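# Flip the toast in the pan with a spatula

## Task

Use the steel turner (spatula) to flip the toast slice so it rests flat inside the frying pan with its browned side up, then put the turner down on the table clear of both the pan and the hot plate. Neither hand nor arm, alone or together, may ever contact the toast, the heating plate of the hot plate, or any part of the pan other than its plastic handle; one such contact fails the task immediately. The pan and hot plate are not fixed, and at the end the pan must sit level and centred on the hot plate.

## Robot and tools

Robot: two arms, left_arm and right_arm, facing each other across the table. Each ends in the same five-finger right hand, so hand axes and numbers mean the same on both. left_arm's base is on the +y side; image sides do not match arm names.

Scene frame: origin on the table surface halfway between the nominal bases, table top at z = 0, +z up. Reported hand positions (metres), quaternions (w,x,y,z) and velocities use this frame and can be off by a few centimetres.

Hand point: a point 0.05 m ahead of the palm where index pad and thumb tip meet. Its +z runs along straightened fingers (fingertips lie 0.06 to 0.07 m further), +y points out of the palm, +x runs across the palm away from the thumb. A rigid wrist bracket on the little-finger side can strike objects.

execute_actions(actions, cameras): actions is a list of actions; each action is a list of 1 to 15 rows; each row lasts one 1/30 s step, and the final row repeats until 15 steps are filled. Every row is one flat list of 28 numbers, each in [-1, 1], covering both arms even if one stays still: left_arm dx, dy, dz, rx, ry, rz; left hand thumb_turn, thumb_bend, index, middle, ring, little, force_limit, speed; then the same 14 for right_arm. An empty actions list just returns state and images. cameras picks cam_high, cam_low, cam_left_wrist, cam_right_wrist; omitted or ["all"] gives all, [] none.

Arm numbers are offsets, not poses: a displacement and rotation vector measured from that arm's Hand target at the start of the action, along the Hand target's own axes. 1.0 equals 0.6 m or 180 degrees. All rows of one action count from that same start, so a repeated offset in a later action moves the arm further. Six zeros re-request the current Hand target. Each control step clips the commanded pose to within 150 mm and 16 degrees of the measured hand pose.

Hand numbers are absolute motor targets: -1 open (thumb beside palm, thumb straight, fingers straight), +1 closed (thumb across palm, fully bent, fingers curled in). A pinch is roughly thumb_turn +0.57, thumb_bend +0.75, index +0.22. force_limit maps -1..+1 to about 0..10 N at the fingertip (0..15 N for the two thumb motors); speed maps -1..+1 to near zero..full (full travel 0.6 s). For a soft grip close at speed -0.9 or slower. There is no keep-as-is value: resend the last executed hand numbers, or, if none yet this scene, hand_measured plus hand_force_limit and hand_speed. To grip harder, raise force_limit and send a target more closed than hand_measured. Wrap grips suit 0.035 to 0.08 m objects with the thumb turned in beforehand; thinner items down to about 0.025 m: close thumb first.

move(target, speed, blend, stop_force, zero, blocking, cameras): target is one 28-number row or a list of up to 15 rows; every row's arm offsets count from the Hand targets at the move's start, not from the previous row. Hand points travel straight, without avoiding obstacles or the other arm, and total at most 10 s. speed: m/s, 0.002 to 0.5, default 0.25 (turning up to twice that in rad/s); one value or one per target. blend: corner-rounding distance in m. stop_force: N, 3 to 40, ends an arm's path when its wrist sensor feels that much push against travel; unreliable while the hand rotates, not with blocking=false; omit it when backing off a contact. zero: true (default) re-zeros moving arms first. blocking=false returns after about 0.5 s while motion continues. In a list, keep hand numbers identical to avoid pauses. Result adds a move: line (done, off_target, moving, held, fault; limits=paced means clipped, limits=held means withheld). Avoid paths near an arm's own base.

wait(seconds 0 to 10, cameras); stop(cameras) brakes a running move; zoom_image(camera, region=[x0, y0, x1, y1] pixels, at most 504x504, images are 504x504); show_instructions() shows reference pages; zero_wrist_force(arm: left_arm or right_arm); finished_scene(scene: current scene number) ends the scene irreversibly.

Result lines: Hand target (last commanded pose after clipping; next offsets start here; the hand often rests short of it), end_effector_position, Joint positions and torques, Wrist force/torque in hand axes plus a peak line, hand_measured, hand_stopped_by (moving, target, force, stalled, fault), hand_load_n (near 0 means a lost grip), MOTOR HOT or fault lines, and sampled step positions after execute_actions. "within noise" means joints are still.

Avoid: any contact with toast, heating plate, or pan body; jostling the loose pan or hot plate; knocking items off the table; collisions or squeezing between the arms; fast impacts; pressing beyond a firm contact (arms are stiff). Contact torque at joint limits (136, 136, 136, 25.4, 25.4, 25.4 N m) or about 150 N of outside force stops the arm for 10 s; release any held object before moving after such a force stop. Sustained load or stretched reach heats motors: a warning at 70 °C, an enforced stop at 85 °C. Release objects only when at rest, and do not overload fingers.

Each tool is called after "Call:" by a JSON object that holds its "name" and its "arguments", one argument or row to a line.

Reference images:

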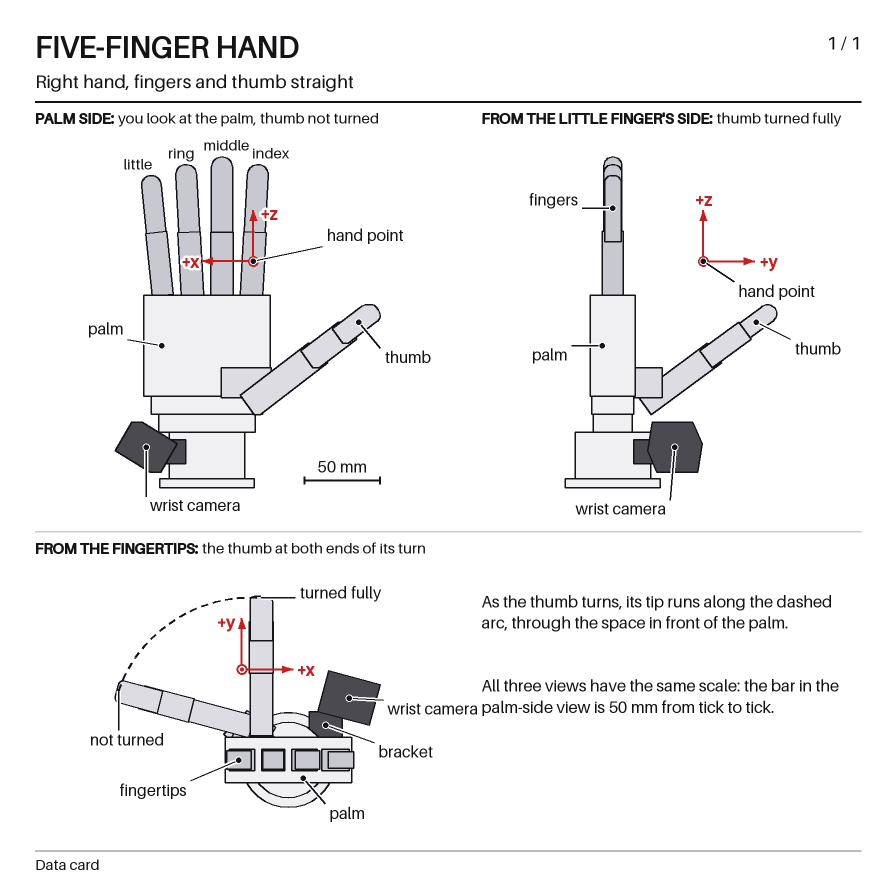

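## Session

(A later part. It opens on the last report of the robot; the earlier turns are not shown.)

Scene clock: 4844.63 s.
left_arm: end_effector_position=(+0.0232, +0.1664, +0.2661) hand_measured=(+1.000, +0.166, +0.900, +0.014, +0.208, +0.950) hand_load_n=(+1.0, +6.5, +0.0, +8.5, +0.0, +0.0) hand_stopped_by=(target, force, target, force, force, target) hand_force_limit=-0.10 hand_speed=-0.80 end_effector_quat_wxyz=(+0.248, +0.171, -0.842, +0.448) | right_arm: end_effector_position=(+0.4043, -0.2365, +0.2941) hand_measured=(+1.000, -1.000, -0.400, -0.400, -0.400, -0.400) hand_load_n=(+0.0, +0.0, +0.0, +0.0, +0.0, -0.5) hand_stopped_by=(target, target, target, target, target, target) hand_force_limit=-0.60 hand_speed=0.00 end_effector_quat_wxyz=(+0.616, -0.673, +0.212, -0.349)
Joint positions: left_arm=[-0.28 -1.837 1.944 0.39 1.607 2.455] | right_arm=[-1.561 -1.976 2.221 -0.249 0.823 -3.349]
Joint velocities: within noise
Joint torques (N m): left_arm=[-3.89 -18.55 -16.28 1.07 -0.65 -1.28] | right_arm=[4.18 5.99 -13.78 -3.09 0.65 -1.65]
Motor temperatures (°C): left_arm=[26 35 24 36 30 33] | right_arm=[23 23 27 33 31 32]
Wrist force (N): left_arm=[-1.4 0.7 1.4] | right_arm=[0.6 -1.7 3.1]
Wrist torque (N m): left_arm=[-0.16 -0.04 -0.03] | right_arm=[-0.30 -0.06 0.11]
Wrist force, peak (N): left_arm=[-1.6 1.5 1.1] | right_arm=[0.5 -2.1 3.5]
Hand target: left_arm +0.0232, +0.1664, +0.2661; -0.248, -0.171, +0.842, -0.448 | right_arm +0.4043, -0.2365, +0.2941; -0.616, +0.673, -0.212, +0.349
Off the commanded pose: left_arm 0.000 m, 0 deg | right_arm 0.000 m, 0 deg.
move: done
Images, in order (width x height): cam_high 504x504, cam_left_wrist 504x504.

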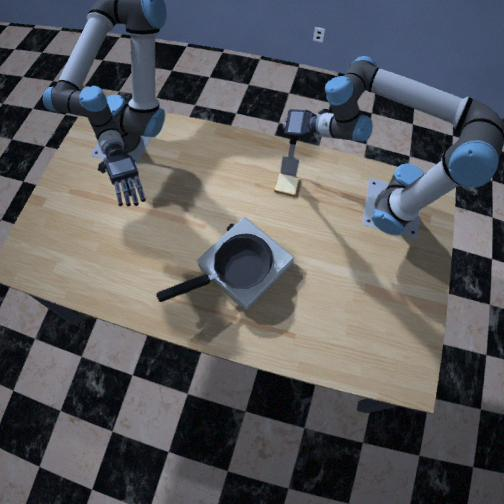

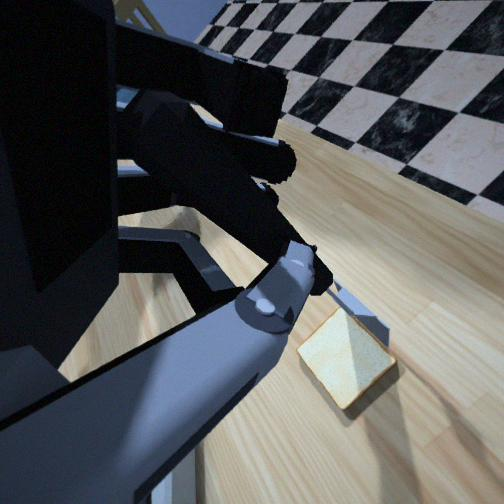

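Call:
{"name": "move", "arguments": {
  "target": [
    [0.0898,-0.0808,-0.0592,0,0,0,1,0.97,0.9,0.6,0.95,0.95,-0.1,-0.8,0,0,0,0,0,0,1,-1,-0.4,-0.4,-0.4,-0.4,-0.6,0],
    [-0.108,-0.1648,-0.1778,0.0634,-0.0744,-0.0529,1,0.97,0.9,0.6,0.95,0.95,-0.1,-0.8,0,0,0,0,0,0,1,-1,-0.4,-0.4,-0.4,-0.4,-0.6,0],
    [-0.188,-0.071,-0.1112,0.0634,-0.0744,-0.0529,1,0.97,0.9,0.6,0.95,0.95,-0.1,-0.8,0,0,0,0,0,0,1,-1,-0.4,-0.4,-0.4,-0.4,-0.6,0]
  ],
  "speed": [0.08,0.15,0.06],
  "cameras": ["cam_high","cam_left_wrist"]
}}

Call:
{"name": "zoom_image", "arguments": {
  "camera": "cam_high",
  "region": [240, 140, 340, 240]
}}

Scene clock: 4870.90 s.
left_arm: end_effector_position=(+0.1549, +0.2066, +0.2620) hand_measured=(+1.000, +0.166, +0.900, +0.014, +0.208, +0.950) hand_load_n=(+1.0, +7.0, +0.0, +9.0, +0.0, +0.0) hand_stopped_by=(target, force, target, force, force, target) hand_force_limit=-0.10 hand_speed=-0.80 end_effector_quat_wxyz=(+0.167, +0.314, -0.800, +0.484) | right_arm: end_effector_position=(+0.4043, -0.2365, +0.2941) hand_measured=(+1.000, -1.000, -0.400, -0.400, -0.400, -0.400) hand_load_n=(+0.0, +0.0, +0.0, +0.0, +0.0, +0.0) hand_stopped_by=(target, target, target, target, target, target) hand_force_limit=-0.60 hand_speed=0.00 end_effector_quat_wxyz=(+0.616, -0.673, +0.212, -0.349)
Joint positions: left_arm=[-0.004 -1.901 1.998 0.4 1.543 2.42] | right_arm=[-1.561 -1.976 2.221 -0.249 0.823 -3.349]
Joint velocities: within noise
Joint torques (N m): left_arm=[12.48 -11.33 -30.02 1.26 -1.68 -1.62] | right_arm=[4.77 6.06 -13.78 -3 0.63 -1.62]
Motor temperatures (°C): left_arm=[26 35 24 36 30 33] | right_arm=[23 23 27 33 31 32]
Wrist force (N): left_arm=[-1.3 0.9 1.4] | right_arm=[0.8 -1.7 3.3]
Wrist torque (N m): left_arm=[-0.14 -0.05 -0.03] | right_arm=[-0.29 -0.09 0.12]
Wrist force, peak (N): left_arm=[-2.1 1.4 1.5] | right_arm=[0.5 -1.8 3.7]
Hand target: left_arm +0.1549, +0.2066, +0.2620; -0.167, -0.314, +0.800, -0.484 | right_arm +0.4043, -0.2365, +0.2941; -0.616, +0.673, -0.212, +0.349
Off the commanded pose: left_arm 0.000 m, 0 deg | right_arm 0.000 m, 0 deg.
move: done
Images, in order (width x height): cam_high 504x504, cam_left_wrist 504x504.

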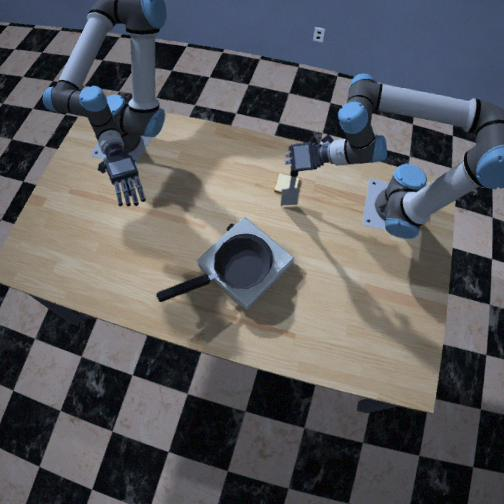

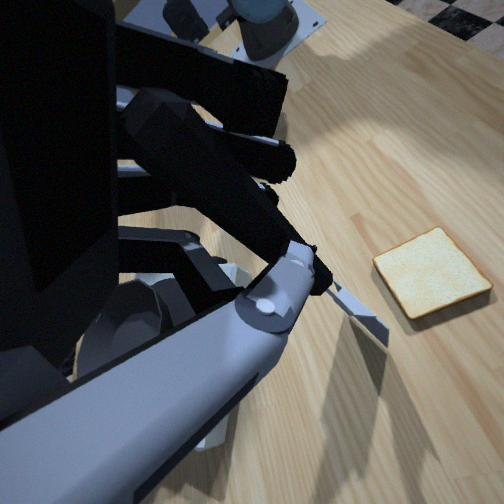

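Scaled by 5.040.

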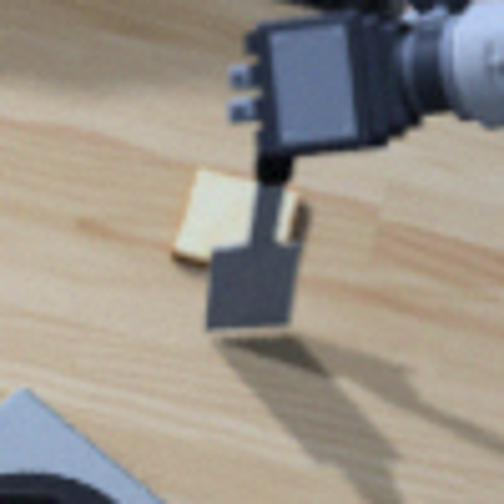

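Call:
{"name": "move", "arguments": {
  "target": [0.2722,0.1292,0.1448,0,0,0,1,0.97,0.9,0.6,0.95,0.95,-0.1,-0.8,0,0,0,0,0,0,1,-1,-0.4,-0.4,-0.4,-0.4,-0.6,0],
  "speed": 0.06,
  "cameras": ["cam_high","cam_left_wrist"]
}}

Call:
{"name": "zoom_image", "arguments": {
  "camera": "cam_high",
  "region": [220, 110, 320, 210]
}}

Scene clock: 4900.07 s.
left_arm: end_effector_position=(-0.0154, +0.1005, +0.2620) hand_measured=(+1.000, +0.166, +0.900, +0.014, +0.208, +0.950) hand_load_n=(+1.0, +7.0, +0.0, +9.0, +0.0, +0.0) hand_stopped_by=(target, force, target, force, force, target) hand_force_limit=-0.10 hand_speed=-0.80 end_effector_quat_wxyz=(+0.167, +0.314, -0.800, +0.484) | right_arm: end_effector_position=(+0.4043, -0.2365, +0.2941) hand_measured=(+1.000, -1.000, -0.400, -0.400, -0.400, -0.400) hand_load_n=(+0.0, +0.0, +0.0, +0.5, +0.0, +0.0) hand_stopped_by=(target, target, target, target, target, target) hand_force_limit=-0.60 hand_speed=0.00 end_effector_quat_wxyz=(+0.616, -0.673, +0.212, -0.349)
Joint positions: left_arm=[-0.569 -1.692 1.85 0.421 1.054 2.123] | right_arm=[-1.561 -1.976 2.221 -0.249 0.823 -3.349]
Joint velocities: within noise
Joint torques (N m): left_arm=[13.53 -25.71 -15.22 0.31 1.48 1.8] | right_arm=[4.48 5.53 -13.9 -3.1 0.56 -1.55]
Motor temperatures (°C): left_arm=[26 35 24 36 30 33] | right_arm=[23 23 27 33 31 32]
Wrist force (N): left_arm=[-1.4 0.6 1.2] | right_arm=[0.7 -1.6 3.4]
Wrist torque (N m): left_arm=[-0.16 -0.04 -0.03] | right_arm=[-0.30 -0.08 0.11]
Wrist force, peak (N): left_arm=[-1.7 1.4 1.6] | right_arm=[0.4 -1.7 3.7]
Hand target: left_arm -0.0153, +0.1005, +0.2620; -0.167, -0.314, +0.800, -0.484 | right_arm +0.4043, -0.2365, +0.2941; -0.616, +0.673, -0.212, +0.349
Off the commanded pose: left_arm 0.000 m, 0 deg | right_arm 0.000 m, 0 deg.
move: done
Images, in order (width x height): cam_high 504x504, cam_left_wrist 504x504.

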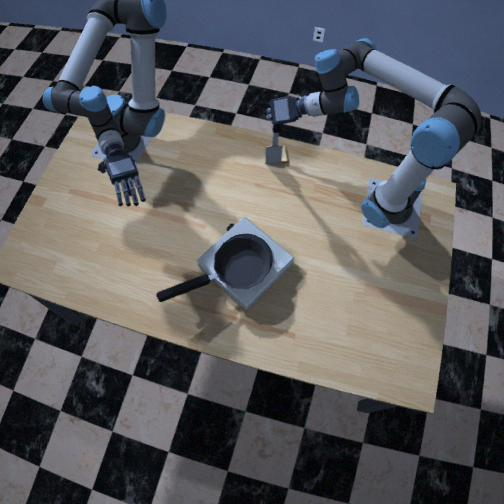

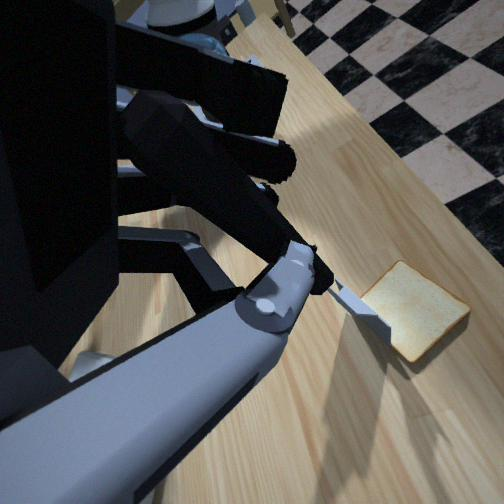

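Scaled by 5.040.

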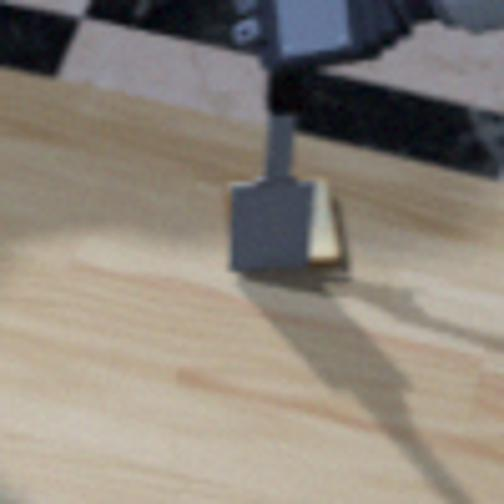

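Call:
{"name": "move", "arguments": {
  "target": [
    [0.0732,-0.1115,-0.0708,0,0,0,1,0.97,0.9,0.6,0.95,0.95,-0.1,-0.8,0,0,0,0,0,0,1,-1,-0.4,-0.4,-0.4,-0.4,-0.6,0],
    [0.609,0.5505,-0.0023,0.0091,-0.1268,0.4043,1,0.97,0.9,0.6,0.95,0.95,-0.1,-0.8,0,0,0,0,0,0,1,-1,-0.4,-0.4,-0.4,-0.4,-0.6,0]
  ],
  "speed": [0.1,0.15],
  "cameras": ["cam_high","cam_left_wrist"]
}}

Call:
{"name": "zoom_image", "arguments": {
  "camera": "cam_high",
  "region": [220, 40, 360, 180]
}}

Scene clock: 4953.40 s.
left_arm: end_effector_position=(-0.5060, +0.0882, +0.2498) hand_measured=(+1.000, +0.166, +0.900, +0.014, +0.208, +0.950) hand_load_n=(+1.0, +9.5, +0.0, +8.0, +0.0, +0.0) hand_stopped_by=(target, force, target, force, force, target) hand_force_limit=-0.10 hand_speed=-0.80 end_effector_quat_wxyz=(+0.228, +0.194, +0.802, -0.517) | right_arm: end_effector_position=(+0.4043, -0.2365, +0.2941) hand_measured=(+1.000, -1.000, -0.400, -0.400, -0.400, -0.400) hand_load_n=(+0.0, +0.0, +0.0, +0.0, +0.0, +0.0) hand_stopped_by=(target, target, target, target, target, target) hand_force_limit=-0.60 hand_speed=0.00 end_effector_quat_wxyz=(+0.616, -0.673, +0.212, -0.349)
Joint positions: left_arm=[-1.331 -0.295 0.035 1.633 0.377 2.436] | right_arm=[-1.561 -1.976 2.221 -0.249 0.823 -3.349]
Joint velocities: within noise
Joint torques (N m): left_arm=[-13.83 -48.77 -11.98 3.41 -1.87 1.46] | right_arm=[4.06 5.87 -14.17 -3.1 0.38 -1.53]
Motor temperatures (°C): left_arm=[26 34 24 36 30 33] | right_arm=[23 23 27 33 31 32]
Wrist force (N): left_arm=[0.5 1.0 0.5] | right_arm=[0.4 -1.4 3.0]
Wrist torque (N m): left_arm=[-0.22 0.21 -0.25] | right_arm=[-0.26 -0.04 0.11]
Wrist force, peak (N): left_arm=[-1.7 1.6 1.8] | right_arm=[0.6 -1.7 3.8]
Hand target: left_arm -0.5075, +0.0875, +0.2502; +0.306, +0.132, +0.838, -0.431 | right_arm +0.4043, -0.2365, +0.2941; -0.616, +0.673, -0.212, +0.349
Off the commanded pose: left_arm 0.002 m, 16 deg | right_arm 0.000 m, 0 deg.
elbow stopped short (left arm): the move would have taken joint 3 (elbow) straighter than the controller allows.
move: off_target (left_arm)
Images, in order (width x height): cam_high 504x504, cam_left_wrist 504x504.

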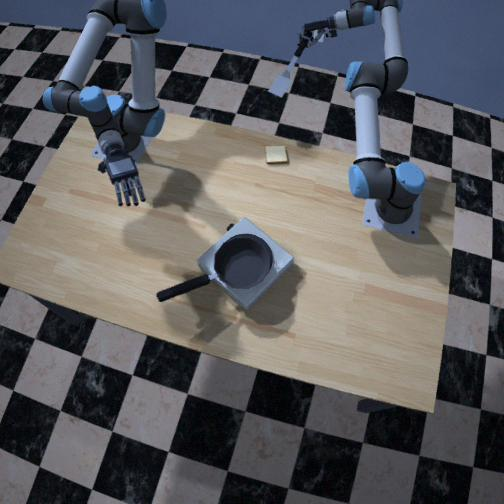

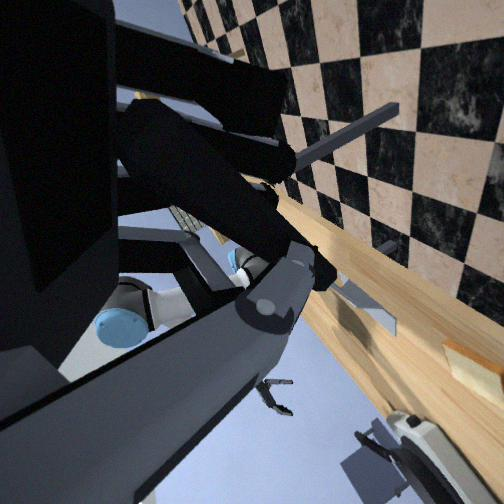

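Scaled by 3.600.

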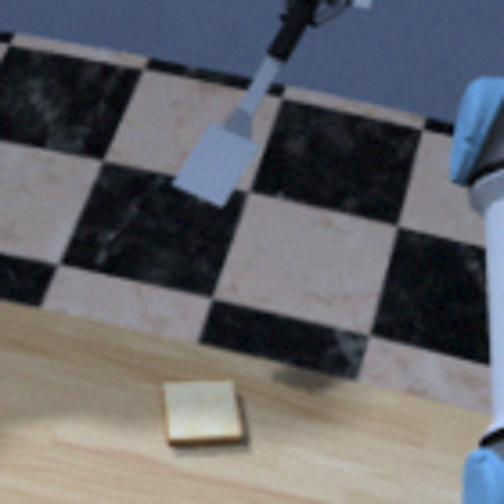

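Call:
{"name": "move", "arguments": {
  "target": [0.0895,0.151,0.1063,0,0,0,1,0.97,0.9,0.6,0.95,0.95,-0.1,-0.8,0,0,0,0,0,0,1,-1,-0.4,-0.4,-0.4,-0.4,-0.6,0],
  "speed": 0.06,
  "cameras": ["cam_high","cam_left_wrist"]
}}

Call:
{"name": "zoom_image", "arguments": {
  "camera": "cam_high",
  "region": [220, 40, 360, 180]
}}

Scene clock: 4980.63 s.
left_arm: end_effector_position=(-0.4783, +0.0885, +0.1300) hand_measured=(+1.000, +0.166, +0.900, +0.014, +0.208, +0.950) hand_load_n=(+1.0, +9.0, +0.0, +8.0, -0.5, +0.0) hand_stopped_by=(target, force, target, force, force, target) hand_force_limit=-0.10 hand_speed=-0.80 end_effector_quat_wxyz=(+0.288, +0.146, +0.832, -0.452) | right_arm: end_effector_position=(+0.4043, -0.2365, +0.2941) hand_measured=(+1.000, -1.000, -0.400, -0.400, -0.400, -0.400) hand_load_n=(+0.0, +0.0, +0.0, +0.0, +0.0, +0.0) hand_stopped_by=(target, target, target, target, target, target) hand_force_limit=-0.60 hand_speed=0.00 end_effector_quat_wxyz=(+0.616, -0.673, +0.212, -0.349)
Joint positions: left_arm=[-1.292 -0.109 0.035 1.853 0.451 2.081] | right_arm=[-1.561 -1.976 2.221 -0.249 0.823 -3.349]
Joint velocities: within noise
Joint torques (N m): left_arm=[-6.11 -69.07 -13.99 1.09 -3.91 2.6] | right_arm=[4.46 5.96 -13.91 -3.01 0.37 -1.57]
Motor temperatures (°C): left_arm=[26 34 24 36 30 33] | right_arm=[23 23 27 33 31 32]
Wrist force (N): left_arm=[0.6 0.7 0.5] | right_arm=[0.4 -1.4 3.2]
Wrist torque (N m): left_arm=[-0.20 0.24 -0.28] | right_arm=[-0.28 -0.05 0.10]
Wrist force, peak (N): left_arm=[1.1 1.3 0.9] | right_arm=[0.6 -1.8 3.7]
Hand target: left_arm -0.4799, +0.0877, +0.1302; +0.306, +0.132, +0.838, -0.431 | right_arm +0.4043, -0.2365, +0.2941; -0.616, +0.673, -0.212, +0.349
Off the commanded pose: left_arm 0.002 m, 4 deg | right_arm 0.000 m, 0 deg.
elbow stopped short (left arm): the move would have taken joint 3 (elbow) straighter than the controller allows.
move: off_target (left_arm)
Images, in order (width x height): cam_high 504x504, cam_left_wrist 504x504.

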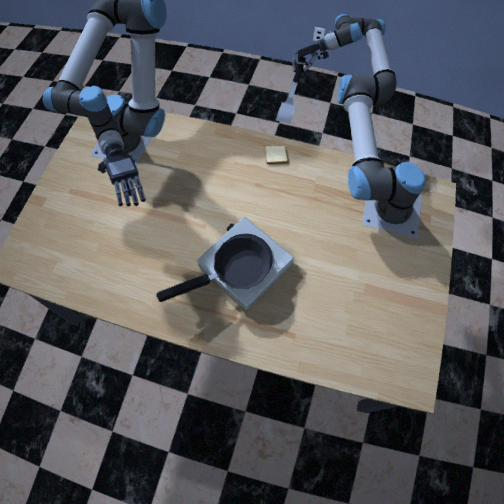

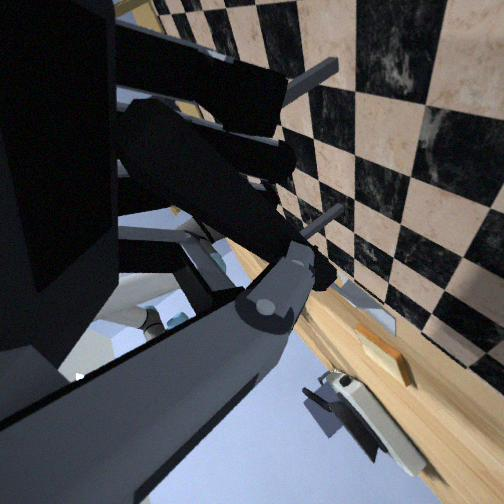

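Scaled by 3.600.

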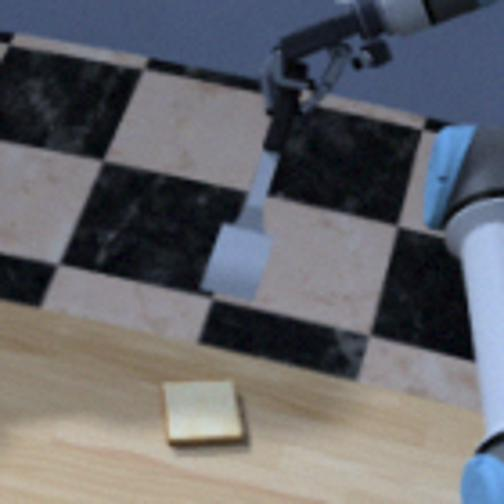

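Call:
{"name": "move", "arguments": {
  "target": [-0.0077,0.1088,-0.1478,0,0,0,1,0.97,0.9,0.6,0.95,0.95,-0.1,-0.8,0,0,0,0,0,0,1,-1,-0.4,-0.4,-0.4,-0.4,-0.6,0],
  "speed": 0.08,
  "cameras": ["cam_high","cam_left_wrist"]
}}

Call:
{"name": "zoom_image", "arguments": {
  "camera": "cam_high",
  "region": [220, 40, 360, 180]
}}

Scene clock: 4994.13 s.
left_arm: end_effector_position=(-0.4800, +0.1979, +0.1304) hand_measured=(+1.000, +0.166, +0.900, +0.014, +0.208, +0.950) hand_load_n=(+2.5, +11.0, +0.0, +7.5, +0.0, +0.0) hand_stopped_by=(target, force, target, force, force, target) hand_force_limit=-0.10 hand_speed=-0.80 end_effector_quat_wxyz=(+0.306, +0.132, +0.838, -0.431) | right_arm: end_effector_position=(+0.4043, -0.2365, +0.2941) hand_measured=(+1.000, -1.000, -0.400, -0.400, -0.400, -0.400) hand_load_n=(+0.0, +0.0, +0.0, +0.0, +0.0, +0.0) hand_stopped_by=(target, target, target, target, target, target) hand_force_limit=-0.60 hand_speed=0.00 end_effector_quat_wxyz=(+0.616, -0.673, +0.212, -0.349)
Joint positions: left_arm=[-1.432 -0.37 0.65 1.842 0.544 1.722] | right_arm=[-1.561 -1.976 2.221 -0.249 0.823 -3.349]
Joint velocities: within noise
Joint torques (N m): left_arm=[12.07 -47.49 -15.64 1.46 -3.25 0.12] | right_arm=[4.34 5.79 -14.29 -3.1 0.25 -1.5]
Motor temperatures (°C): left_arm=[26 34 24 36 30 33] | right_arm=[23 23 27 33 30 32]
Wrist force (N): left_arm=[0.6 0.8 0.5] | right_arm=[0.7 -1.6 3.3]
Wrist torque (N m): left_arm=[-0.16 0.23 -0.24] | right_arm=[-0.30 -0.09 0.12]
Wrist force, peak (N): left_arm=[1.1 1.1 1.0] | right_arm=[0.4 -1.9 3.6]
Hand target: left_arm -0.4799, +0.1979, +0.1303; +0.306, +0.132, +0.838, -0.431 | right_arm +0.4043, -0.2365, +0.2941; -0.616, +0.673, -0.212, +0.349
Off the commanded pose: left_arm 0.000 m, 0 deg | right_arm 0.000 m, 0 deg.
move: done
Images, in order (width x height): cam_high 504x504, cam_left_wrist 504x504.

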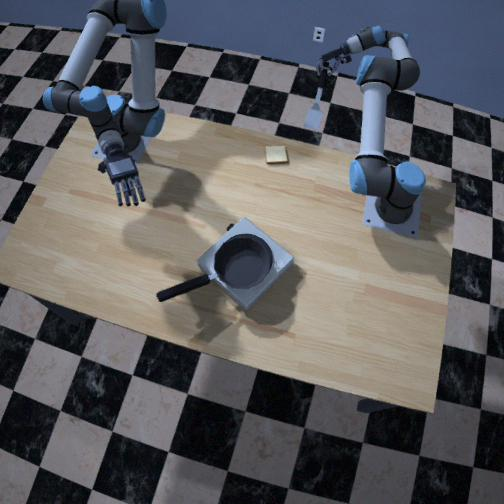

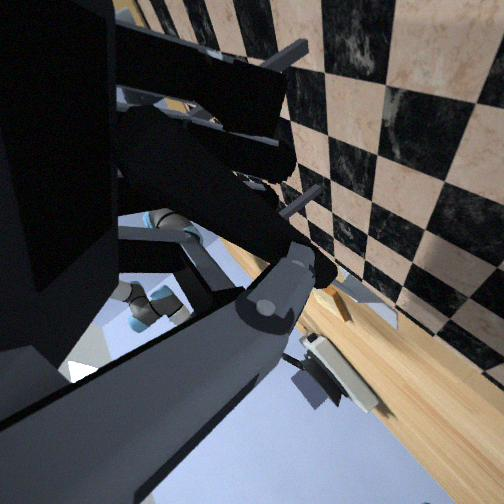

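Scaled by 3.600.

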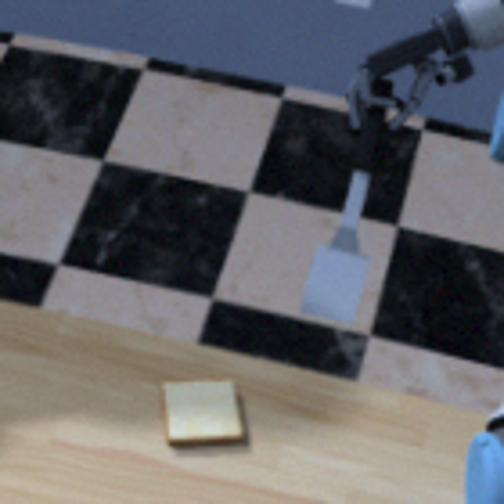

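Call:
{"name": "move", "arguments": {
  "target": [
    [-0.8695,0.042,0.3025,-0.005,0.2267,-0.3404,1,0.97,0.9,0.6,0.95,0.95,-0.1,-0.8,0,0,0,0,0,0,1,-1,-0.4,-0.4,-0.4,-0.4,-0.6,0],
    [-0.7672,0.1472,0.3747,-0.005,0.2267,-0.3404,1,0.97,0.9,0.6,0.95,0.95,-0.1,-0.8,0,0,0,0,0,0,1,-1,-0.4,-0.4,-0.4,-0.4,-0.6,0]
  ],
  "speed": [0.15,0.06],
  "cameras": ["cam_high","cam_left_wrist"]
}}

Call:
{"name": "zoom_image", "arguments": {
  "camera": "cam_high",
  "region": [220, 110, 320, 210]
}}

Scene clock: 5022.33 s.
left_arm: end_effector_position=(+0.0107, +0.0887, +0.2630) hand_measured=(+1.000, +0.166, +0.900, +0.014, +0.208, +0.950) hand_load_n=(+1.0, +7.0, +0.0, +8.5, +0.0, +0.0) hand_stopped_by=(target, force, target, force, force, target) hand_force_limit=-0.10 hand_speed=-0.80 end_effector_quat_wxyz=(+0.248, +0.171, -0.842, +0.448) | right_arm: end_effector_position=(+0.4043, -0.2365, +0.2941) hand_measured=(+1.000, -1.000, -0.400, -0.400, -0.400, -0.400) hand_load_n=(+0.0, +0.0, +0.0, +0.0, +0.0, +0.0) hand_stopped_by=(target, target, target, target, target, target) hand_force_limit=-0.60 hand_speed=0.00 end_effector_quat_wxyz=(+0.616, -0.673, +0.212, -0.349)
Joint positions: left_arm=[-0.255 -1.636 1.787 0.347 1.628 2.467] | right_arm=[-1.561 -1.976 2.221 -0.249 0.823 -3.349]
Joint velocities: within noise
Joint torques (N m): left_arm=[11.71 -27.43 -30 1.16 1.71 1.32] | right_arm=[4.39 6.11 -14.4 -3.07 0.24 -1.47]
Motor temperatures (°C): left_arm=[26 34 24 36 30 33] | right_arm=[23 23 27 33 30 32]
Wrist force (N): left_arm=[-1.3 0.8 0.9] | right_arm=[0.6 -1.7 3.2]
Wrist torque (N m): left_arm=[-0.11 -0.04 -0.01] | right_arm=[-0.30 -0.07 0.11]
Wrist force, peak (N): left_arm=[-2.0 1.5 1.7] | right_arm=[0.7 -1.7 3.8]
Hand target: left_arm +0.0107, +0.0887, +0.2631; -0.248, -0.171, +0.842, -0.448 | right_arm +0.4043, -0.2365, +0.2941; -0.616, +0.673, -0.212, +0.349
Off the commanded pose: left_arm 0.000 m, 0 deg | right_arm 0.000 m, 0 deg.
move: done
Images, in order (width x height): cam_high 504x504, cam_left_wrist 504x504.

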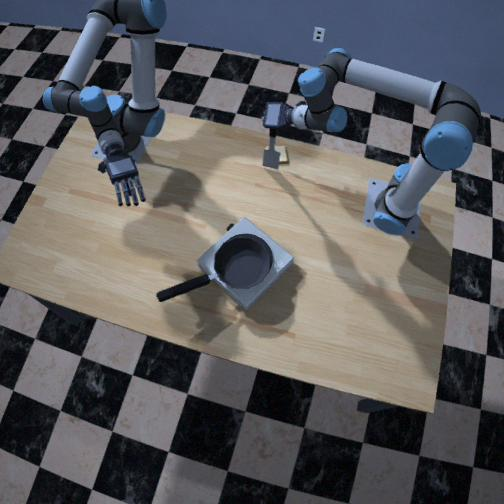

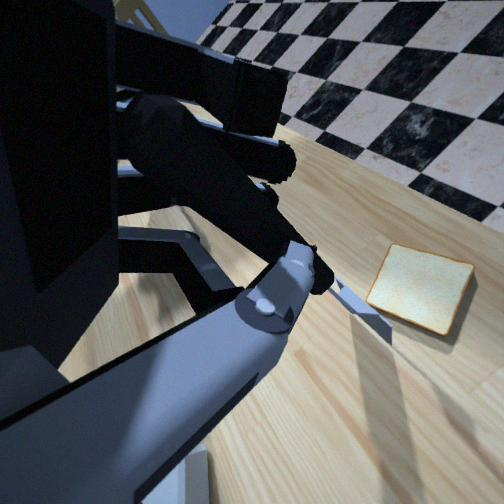

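Scaled by 5.040.

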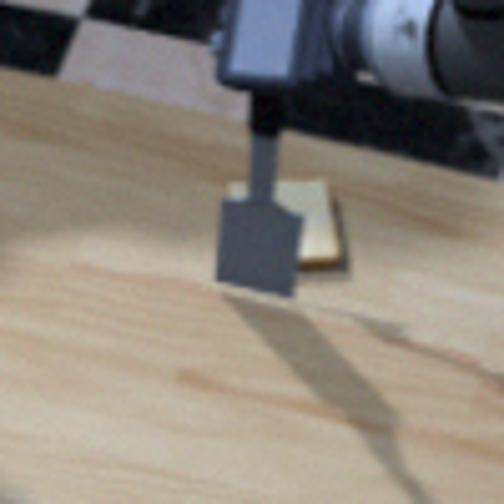

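Call:
{"name": "move", "arguments": {
  "target": [0.13,0.139,-0.04,0,0,0,1,0.97,0.9,0.6,0.95,0.95,-0.1,-0.8,0,0,0,0,0,0,1,-1,-0.4,-0.4,-0.4,-0.4,-0.6,0],
  "speed": 0.05,
  "cameras": ["cam_high","cam_left_wrist"]
}}

Call:
{"name": "zoom_image", "arguments": {
  "camera": "cam_high",
  "region": [240, 100, 340, 200]
}}

Scene clock: 5035.20 s.
left_arm: end_effector_position=(-0.0894, +0.1488, +0.2632) hand_measured=(+1.000, +0.166, +0.900, +0.014, +0.208, +0.950) hand_load_n=(+1.0, +6.5, +0.0, +9.0, +0.0, +0.0) hand_stopped_by=(target, force, target, force, force, target) hand_force_limit=-0.10 hand_speed=-0.80 end_effector_quat_wxyz=(+0.248, +0.171, -0.842, +0.448) | right_arm: end_effector_position=(+0.4043, -0.2365, +0.2941) hand_measured=(+1.000, -1.000, -0.400, -0.400, -0.400, -0.400) hand_load_n=(+0.0, +0.5, +0.0, +0.0, +0.0, +0.0) hand_stopped_by=(target, target, target, target, target, target) hand_force_limit=-0.60 hand_speed=0.00 end_effector_quat_wxyz=(+0.616, -0.673, +0.212, -0.349)
Joint positions: left_arm=[-0.675 -1.795 1.923 0.396 1.26 2.261] | right_arm=[-1.561 -1.976 2.221 -0.249 0.823 -3.349]
Joint velocities: within noise
Joint torques (N m): left_arm=[3.35 -0.87 -31.02 -2.32 0.44 1.28] | right_arm=[4.19 6.07 -14.17 -3.08 0.19 -1.59]
Motor temperatures (°C): left_arm=[26 34 24 36 30 33] | right_arm=[23 23 27 33 30 32]
Wrist force (N): left_arm=[-1.3 1.3 1.2] | right_arm=[0.5 -1.6 3.7]
Wrist torque (N m): left_arm=[-0.07 -0.05 0.00] | right_arm=[-0.33 -0.07 0.11]
Wrist force, peak (N): left_arm=[-1.8 1.6 1.4] | right_arm=[0.6 -1.7 3.7]
Hand target: left_arm -0.0894, +0.1488, +0.2632; -0.248, -0.171, +0.842, -0.448 | right_arm +0.4043, -0.2365, +0.2941; -0.616, +0.673, -0.212, +0.349
Off the commanded pose: left_arm 0.000 m, 0 deg | right_arm 0.000 m, 0 deg.
move: done
Images, in order (width x height): cam_high 504x504, cam_left_wrist 504x504.

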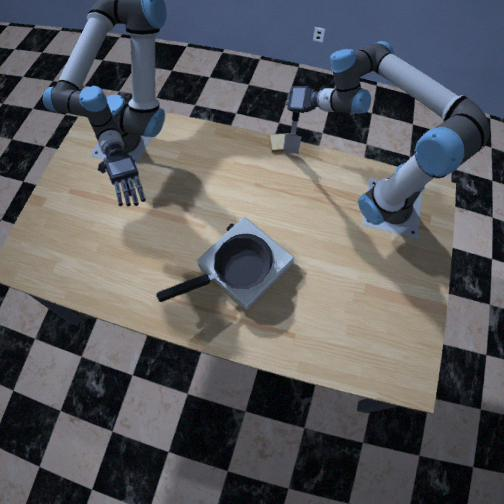

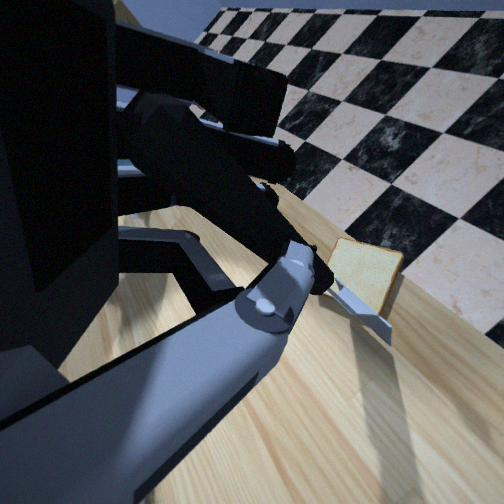

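Scaled by 5.040.

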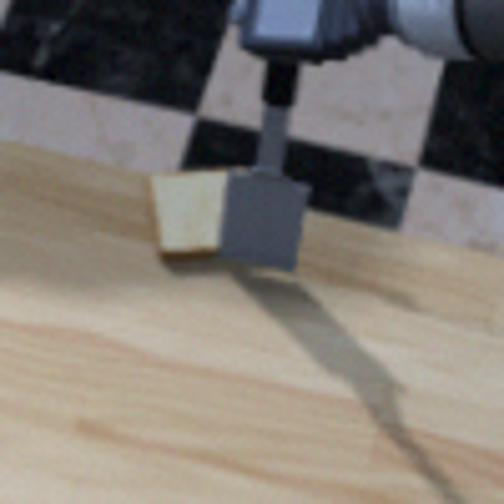

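Call:
{"name": "zoom_image", "arguments": {
  "camera": "cam_left_wrist",
  "region": [280, 190, 450, 360]
}}

Call:
{"name": "zoom_image", "arguments": {
  "camera": "cam_high",
  "region": [260, 120, 310, 170]
}}

Scaled by 2.965.

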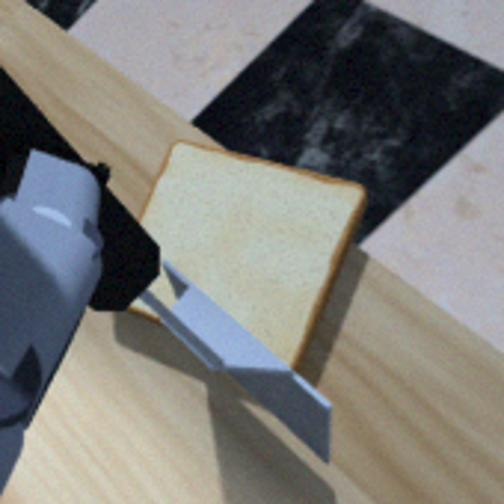

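Scaled by 10.080.

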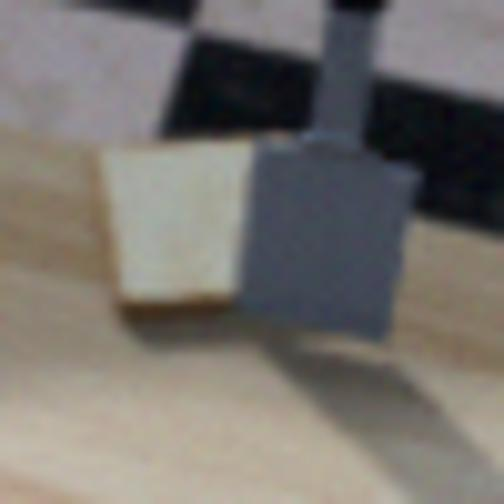

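Call:
{"name": "move", "arguments": {
  "target": [
    [0.0557,-0.1022,-0.0702,0,0,0,1,0.97,0.9,0.6,0.95,0.95,-0.1,-0.8,0,0,0,0,0,0,1,-1,-0.4,-0.4,-0.4,-0.4,-0.6,0],
    [0.1825,-0.1353,0.1287,-0.2188,0.2567,0.1826,1,0.97,0.9,0.6,0.95,0.95,-0.1,-0.8,0,0,0,0,0,0,1,-1,-0.4,-0.4,-0.4,-0.4,-0.6,0],
    [0.1063,-0.046,0.1922,-0.2188,0.2567,0.1826,1,0.97,0.9,0.6,0.95,0.95,-0.1,-0.8,0,0,0,0,0,0,1,-1,-0.4,-0.4,-0.4,-0.4,-0.6,0]
  ],
  "speed": [0.08,0.15,0.06],
  "cameras": ["cam_high","cam_left_wrist"]
}}

Call:
{"name": "zoom_image", "arguments": {
  "camera": "cam_high",
  "region": [230, 90, 330, 190]
}}

Scene clock: 5090.70 s.
left_arm: end_effector_position=(-0.1580, +0.0329, +0.2632) hand_measured=(+1.000, +0.166, +0.900, +0.014, +0.208, +0.950) hand_load_n=(-6.5, +12.0, +0.0, +6.0, +0.0, +0.0) hand_stopped_by=(target, force, target, force, force, target) hand_force_limit=-0.10 hand_speed=-0.80 end_effector_quat_wxyz=(-0.458, +0.336, +0.791, -0.228) | right_arm: end_effector_position=(+0.4043, -0.2365, +0.2941) hand_measured=(+1.000, -1.000, -0.400, -0.400, -0.400, -0.400) hand_load_n=(+0.0, +0.0, +0.0, +0.0, +0.0, +0.0) hand_stopped_by=(target, target, target, target, target, target) hand_force_limit=-0.60 hand_speed=0.00 end_effector_quat_wxyz=(+0.616, -0.673, +0.212, -0.349)
Joint positions: left_arm=[-0.243 -0.939 0.987 1.039 2.573 3.448] | right_arm=[-1.561 -1.976 2.221 -0.249 0.823 -3.349]
Joint velocities: within noise
Joint torques (N m): left_arm=[-3.5 -17.06 -15.29 0.75 -6.05 -0.54] | right_arm=[3.54 6.02 -14.37 -3.06 0.17 -1.6]
Motor temperatures (°C): left_arm=[26 34 24 36 30 33] | right_arm=[23 23 27 33 30 32]
Wrist force (N): left_arm=[18.7 -20.3 -14.3] | right_arm=[0.4 -1.4 3.2]
Wrist torque (N m): left_arm=[-0.56 -0.05 -0.71] | right_arm=[-0.26 -0.03 0.10]
Wrist force, peak (N): left_arm=[20.2 -22.9 -15.6] | right_arm=[0.6 -1.9 3.7]
Hand target: left_arm -0.1580, +0.0329, +0.2631; -0.458, +0.336, +0.791, -0.228 | right_arm +0.4043, -0.2365, +0.2941; -0.616, +0.673, -0.212, +0.349
Off the commanded pose: left_arm 0.000 m, 0 deg | right_arm 0.000 m, 0 deg.
move: done
Images, in order (width x height): cam_high 504x504, cam_left_wrist 504x504.

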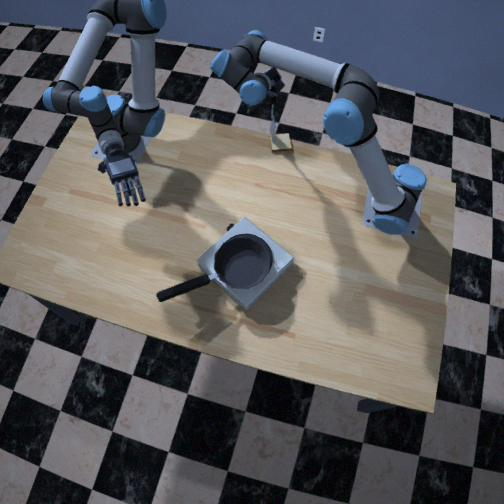

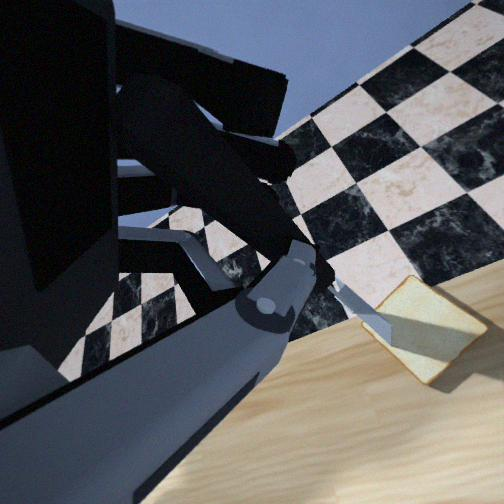

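Scaled by 5.040.

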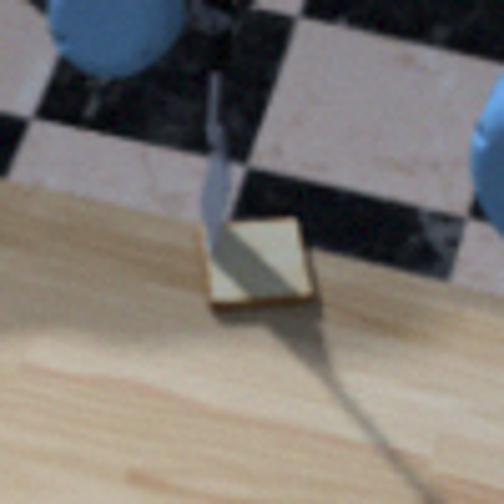

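Call:
{"name": "move", "arguments": {
  "target": [0.0286,-0.0334,-0.0239,0,0,0,1,0.97,0.9,0.6,0.95,0.95,-0.1,-0.8,0,0,0,0,0,0,1,-1,-0.4,-0.4,-0.4,-0.4,-0.6,0],
  "speed": 0.04,
  "cameras": ["cam_high","cam_left_wrist"]
}}

Call:
{"name": "zoom_image", "arguments": {
  "camera": "cam_high",
  "region": [255, 100, 305, 150]
}}

Call:
{"name": "zoom_image", "arguments": {
  "camera": "cam_left_wrist",
  "region": [304, 230, 504, 430]
}}

Scene clock: 5104.50 s.
left_arm: end_effector_position=(-0.1579, +0.0330, +0.2932) hand_measured=(+1.000, +0.164, +0.900, +0.014, +0.208, +0.950) hand_load_n=(+2.0, +8.0, +0.0, +9.0, +0.0, +0.0) hand_stopped_by=(target, force, target, force, force, target) hand_force_limit=-0.10 hand_speed=-0.80 end_effector_quat_wxyz=(-0.458, +0.336, +0.791, -0.228) | right_arm: end_effector_position=(+0.4043, -0.2365, +0.2941) hand_measured=(+1.000, -1.000, -0.400, -0.400, -0.400, -0.400) hand_load_n=(+0.0, +0.0, +0.0, +0.0, -0.5, +0.0) hand_stopped_by=(target, target, target, target, target, target) hand_force_limit=-0.60 hand_speed=0.00 end_effector_quat_wxyz=(+0.616, -0.673, +0.212, -0.349)
Joint positions: left_arm=[-0.243 -0.94 0.912 1.115 2.573 3.448] | right_arm=[-1.561 -1.976 2.221 -0.249 0.823 -3.349]
Joint velocities: within noise
Joint torques (N m): left_arm=[12.97 -35.51 -13.41 0.05 3.38 1.62] | right_arm=[4.01 5.79 -14.15 -3.03 0.13 -1.43]
Motor temperatures (°C): left_arm=[26 34 24 36 30 33] | right_arm=[23 23 27 33 30 32]
Wrist force (N): left_arm=[-1.2 1.1 1.0] | right_arm=[0.6 -1.4 3.5]
Wrist torque (N m): left_arm=[-0.10 -0.05 -0.02] | right_arm=[-0.28 -0.07 0.12]
Wrist force, peak (N): left_arm=[19.3 -21.1 -15.1] | right_arm=[0.6 -1.7 3.8]
Hand target: left_arm -0.1579, +0.0329, +0.2931; -0.458, +0.336, +0.791, -0.228 | right_arm +0.4043, -0.2365, +0.2941; -0.616, +0.673, -0.212, +0.349
Off the commanded pose: left_arm 0.000 m, 0 deg | right_arm 0.000 m, 0 deg.
move: done
Images, in order (width x height): cam_high 504x504, cam_left_wrist 504x504.

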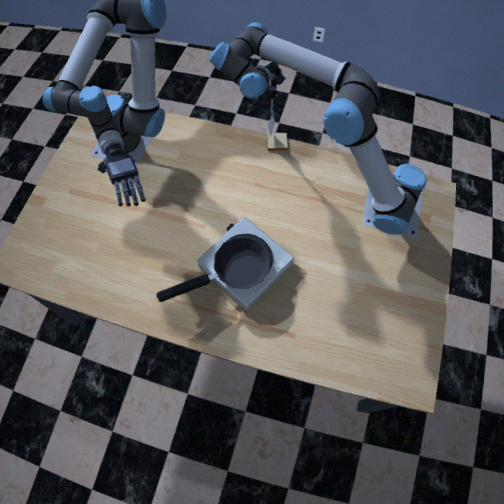

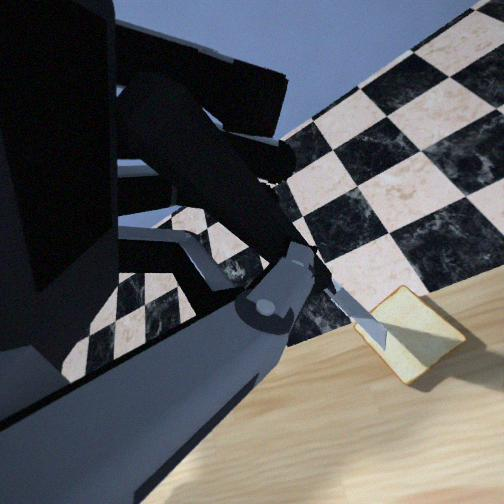

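Scaled by 10.080.

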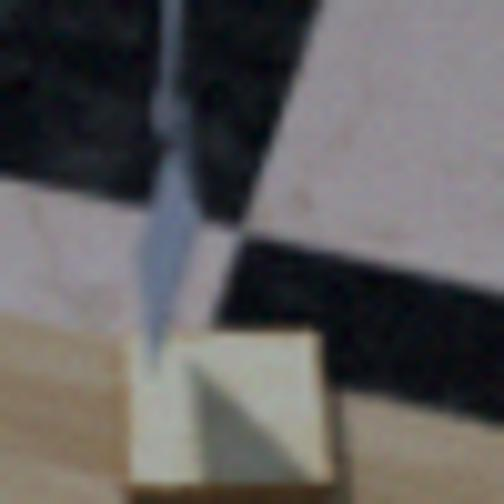

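Scaled by 2.520.

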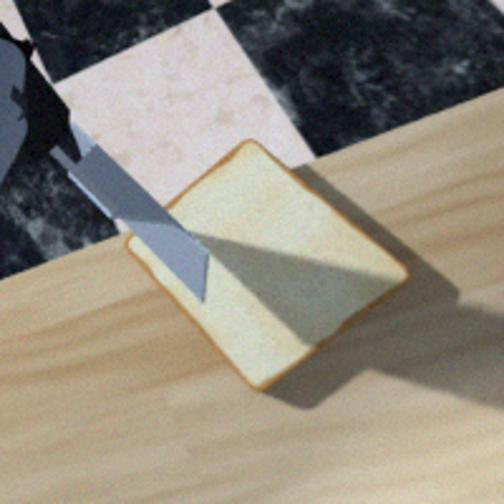

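Call:
{"name": "move", "arguments": {
  "target": [-0.0612,-0.0338,-0.0258,0,0,0,1,0.97,0.9,0.6,0.95,0.95,-0.1,-0.8,0,0,0,0,0,0,1,-1,-0.4,-0.4,-0.4,-0.4,-0.6,0],
  "speed": 0.06,
  "cameras": []
}}

Call:
{"name": "move", "arguments": {
  "target": [-0.0277,0.0323,0.023,0,0,0,1,0.97,0.9,0.6,0.95,0.95,-0.1,-0.8,0,0,0,0,0,0,1,-1,-0.4,-0.4,-0.4,-0.4,-0.6,0],
  "speed": 0.02,
  "stop_force": 4,
  "cameras": ["cam_high","cam_left_wrist"]
}}

Call:
{"name": "zoom_image", "arguments": {
  "camera": "cam_high",
  "region": [255, 110, 305, 160]
}}

Call:
{"name": "zoom_image", "arguments": {
  "camera": "cam_left_wrist",
  "region": [304, 230, 504, 430]
}}

Scene clock: 5119.07 s.
left_arm: end_effector_position=(-0.1378, -0.0070, +0.2931) hand_measured=(+1.000, +0.164, +0.900, +0.014, +0.208, +0.950) hand_load_n=(+2.0, +8.5, +0.0, +9.0, +0.5, +0.0) hand_stopped_by=(target, force, target, force, force, target) hand_force_limit=-0.10 hand_speed=-0.80 end_effector_quat_wxyz=(-0.458, +0.336, +0.791, -0.228) | right_arm: end_effector_position=(+0.4043, -0.2365, +0.2941) hand_measured=(+1.000, -1.000, -0.400, -0.400, -0.400, -0.400) hand_load_n=(+0.0, +0.0, +0.0, +0.0, +0.0, +0.0) hand_stopped_by=(target, target, target, target, target, target) hand_force_limit=-0.60 hand_speed=0.00 end_effector_quat_wxyz=(+0.616, -0.673, +0.212, -0.349)
Joint positions: left_arm=[-0.195 -0.795 0.682 1.27 2.594 3.531] | right_arm=[-1.561 -1.976 2.221 -0.249 0.823 -3.349]
Joint velocities: within noise
Joint torques (N m): left_arm=[-13.47 -49.06 -27.56 1.34 -0.41 -1.61] | right_arm=[3.65 5.74 -14.15 -3.06 0.08 -1.55]
Motor temperatures (°C): left_arm=[26 34 24 36 30 33] | right_arm=[23 23 27 33 30 32]
Wrist force (N): left_arm=[-1.1 0.8 1.2] | right_arm=[0.4 -1.7 3.5]
Wrist torque (N m): left_arm=[-0.16 -0.07 -0.01] | right_arm=[-0.33 -0.04 0.09]
Wrist force, peak (N): left_arm=[-1.0 1.2 1.4] | right_arm=[0.5 -1.6 3.7]
Hand target: left_arm -0.1378, -0.0070, +0.2931; -0.458, +0.336, +0.791, -0.228 | right_arm +0.4043, -0.2365, +0.2941; -0.616, +0.673, -0.212, +0.349
Off the commanded pose: left_arm 0.000 m, 0 deg | right_arm 0.000 m, 0 deg.
move: done
No camera images: "cameras" was empty.

Scene clock: 5121.33 s.
left_arm: end_effector_position=(-0.1378, -0.0071, +0.2641) hand_measured=(+1.000, +0.164, +0.900, +0.014, +0.208, +0.950) hand_load_n=(+2.0, +8.0, +0.0, +9.0, +0.0, +0.0) hand_stopped_by=(target, force, target, force, force, target) hand_force_limit=-0.10 hand_speed=-0.80 end_effector_quat_wxyz=(-0.458, +0.336, +0.791, -0.228) | right_arm: end_effector_position=(+0.4043, -0.2365, +0.2941) hand_measured=(+1.000, -1.000, -0.400, -0.400, -0.400, -0.400) hand_load_n=(+0.0, +0.0, +0.0, +0.0, +0.0, +0.0) hand_stopped_by=(target, target, target, target, target, target) hand_force_limit=-0.60 hand_speed=0.00 end_effector_quat_wxyz=(+0.616, -0.673, +0.212, -0.349)
Joint positions: left_arm=[-0.195 -0.802 0.769 1.19 2.594 3.531] | right_arm=[-1.561 -1.976 2.221 -0.249 0.823 -3.349]
Joint velocities: within noise
Joint torques (N m): left_arm=[5.18 -53.83 -26.74 3.56 1.37 -1.53] | right_arm=[3.88 5.59 -14.44 -3.02 0.1 -1.52]
Motor temperatures (°C): left_arm=[26 34 24 36 30 33] | right_arm=[23 23 27 33 30 32]
Wrist force (N): left_arm=[-1.0 1.1 1.1] | right_arm=[0.5 -1.8 3.6]
Wrist torque (N m): left_arm=[-0.10 -0.09 -0.01] | right_arm=[-0.36 -0.07 0.10]
Wrist force, peak (N): left_arm=[-1.1 1.4 1.5] | right_arm=[0.3 -1.8 3.7]
Hand target: left_arm -0.1378, -0.0071, +0.2641; -0.458, +0.336, +0.791, -0.228 | right_arm +0.4043, -0.2365, +0.2941; -0.616, +0.673, -0.212, +0.349
Off the commanded pose: left_arm 0.000 m, 0 deg | right_arm 0.000 m, 0 deg.
move: done
Images, in order (width x height): cam_high 504x504, cam_left_wrist 504x504.

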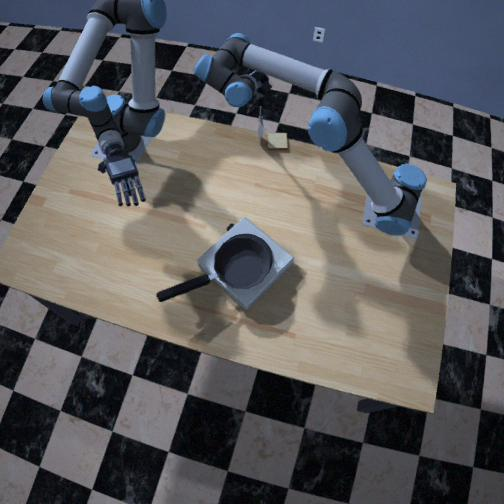

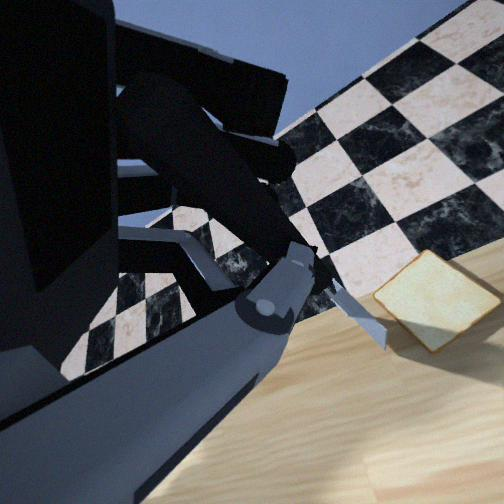

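Scaled by 10.080.

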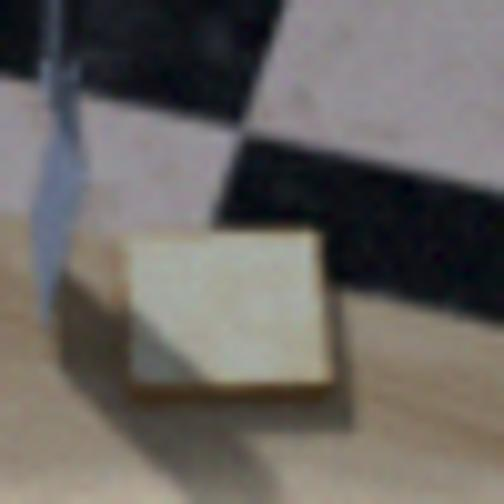

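Scaled by 2.520.

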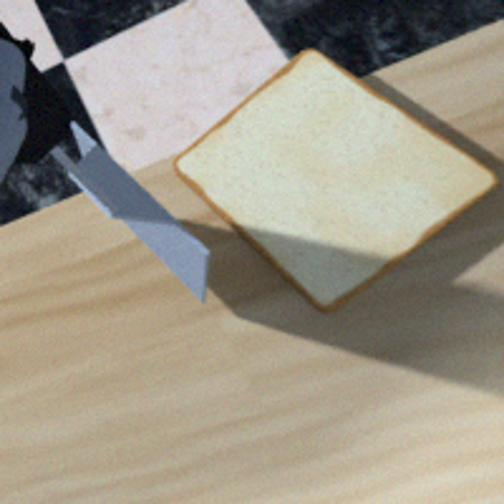

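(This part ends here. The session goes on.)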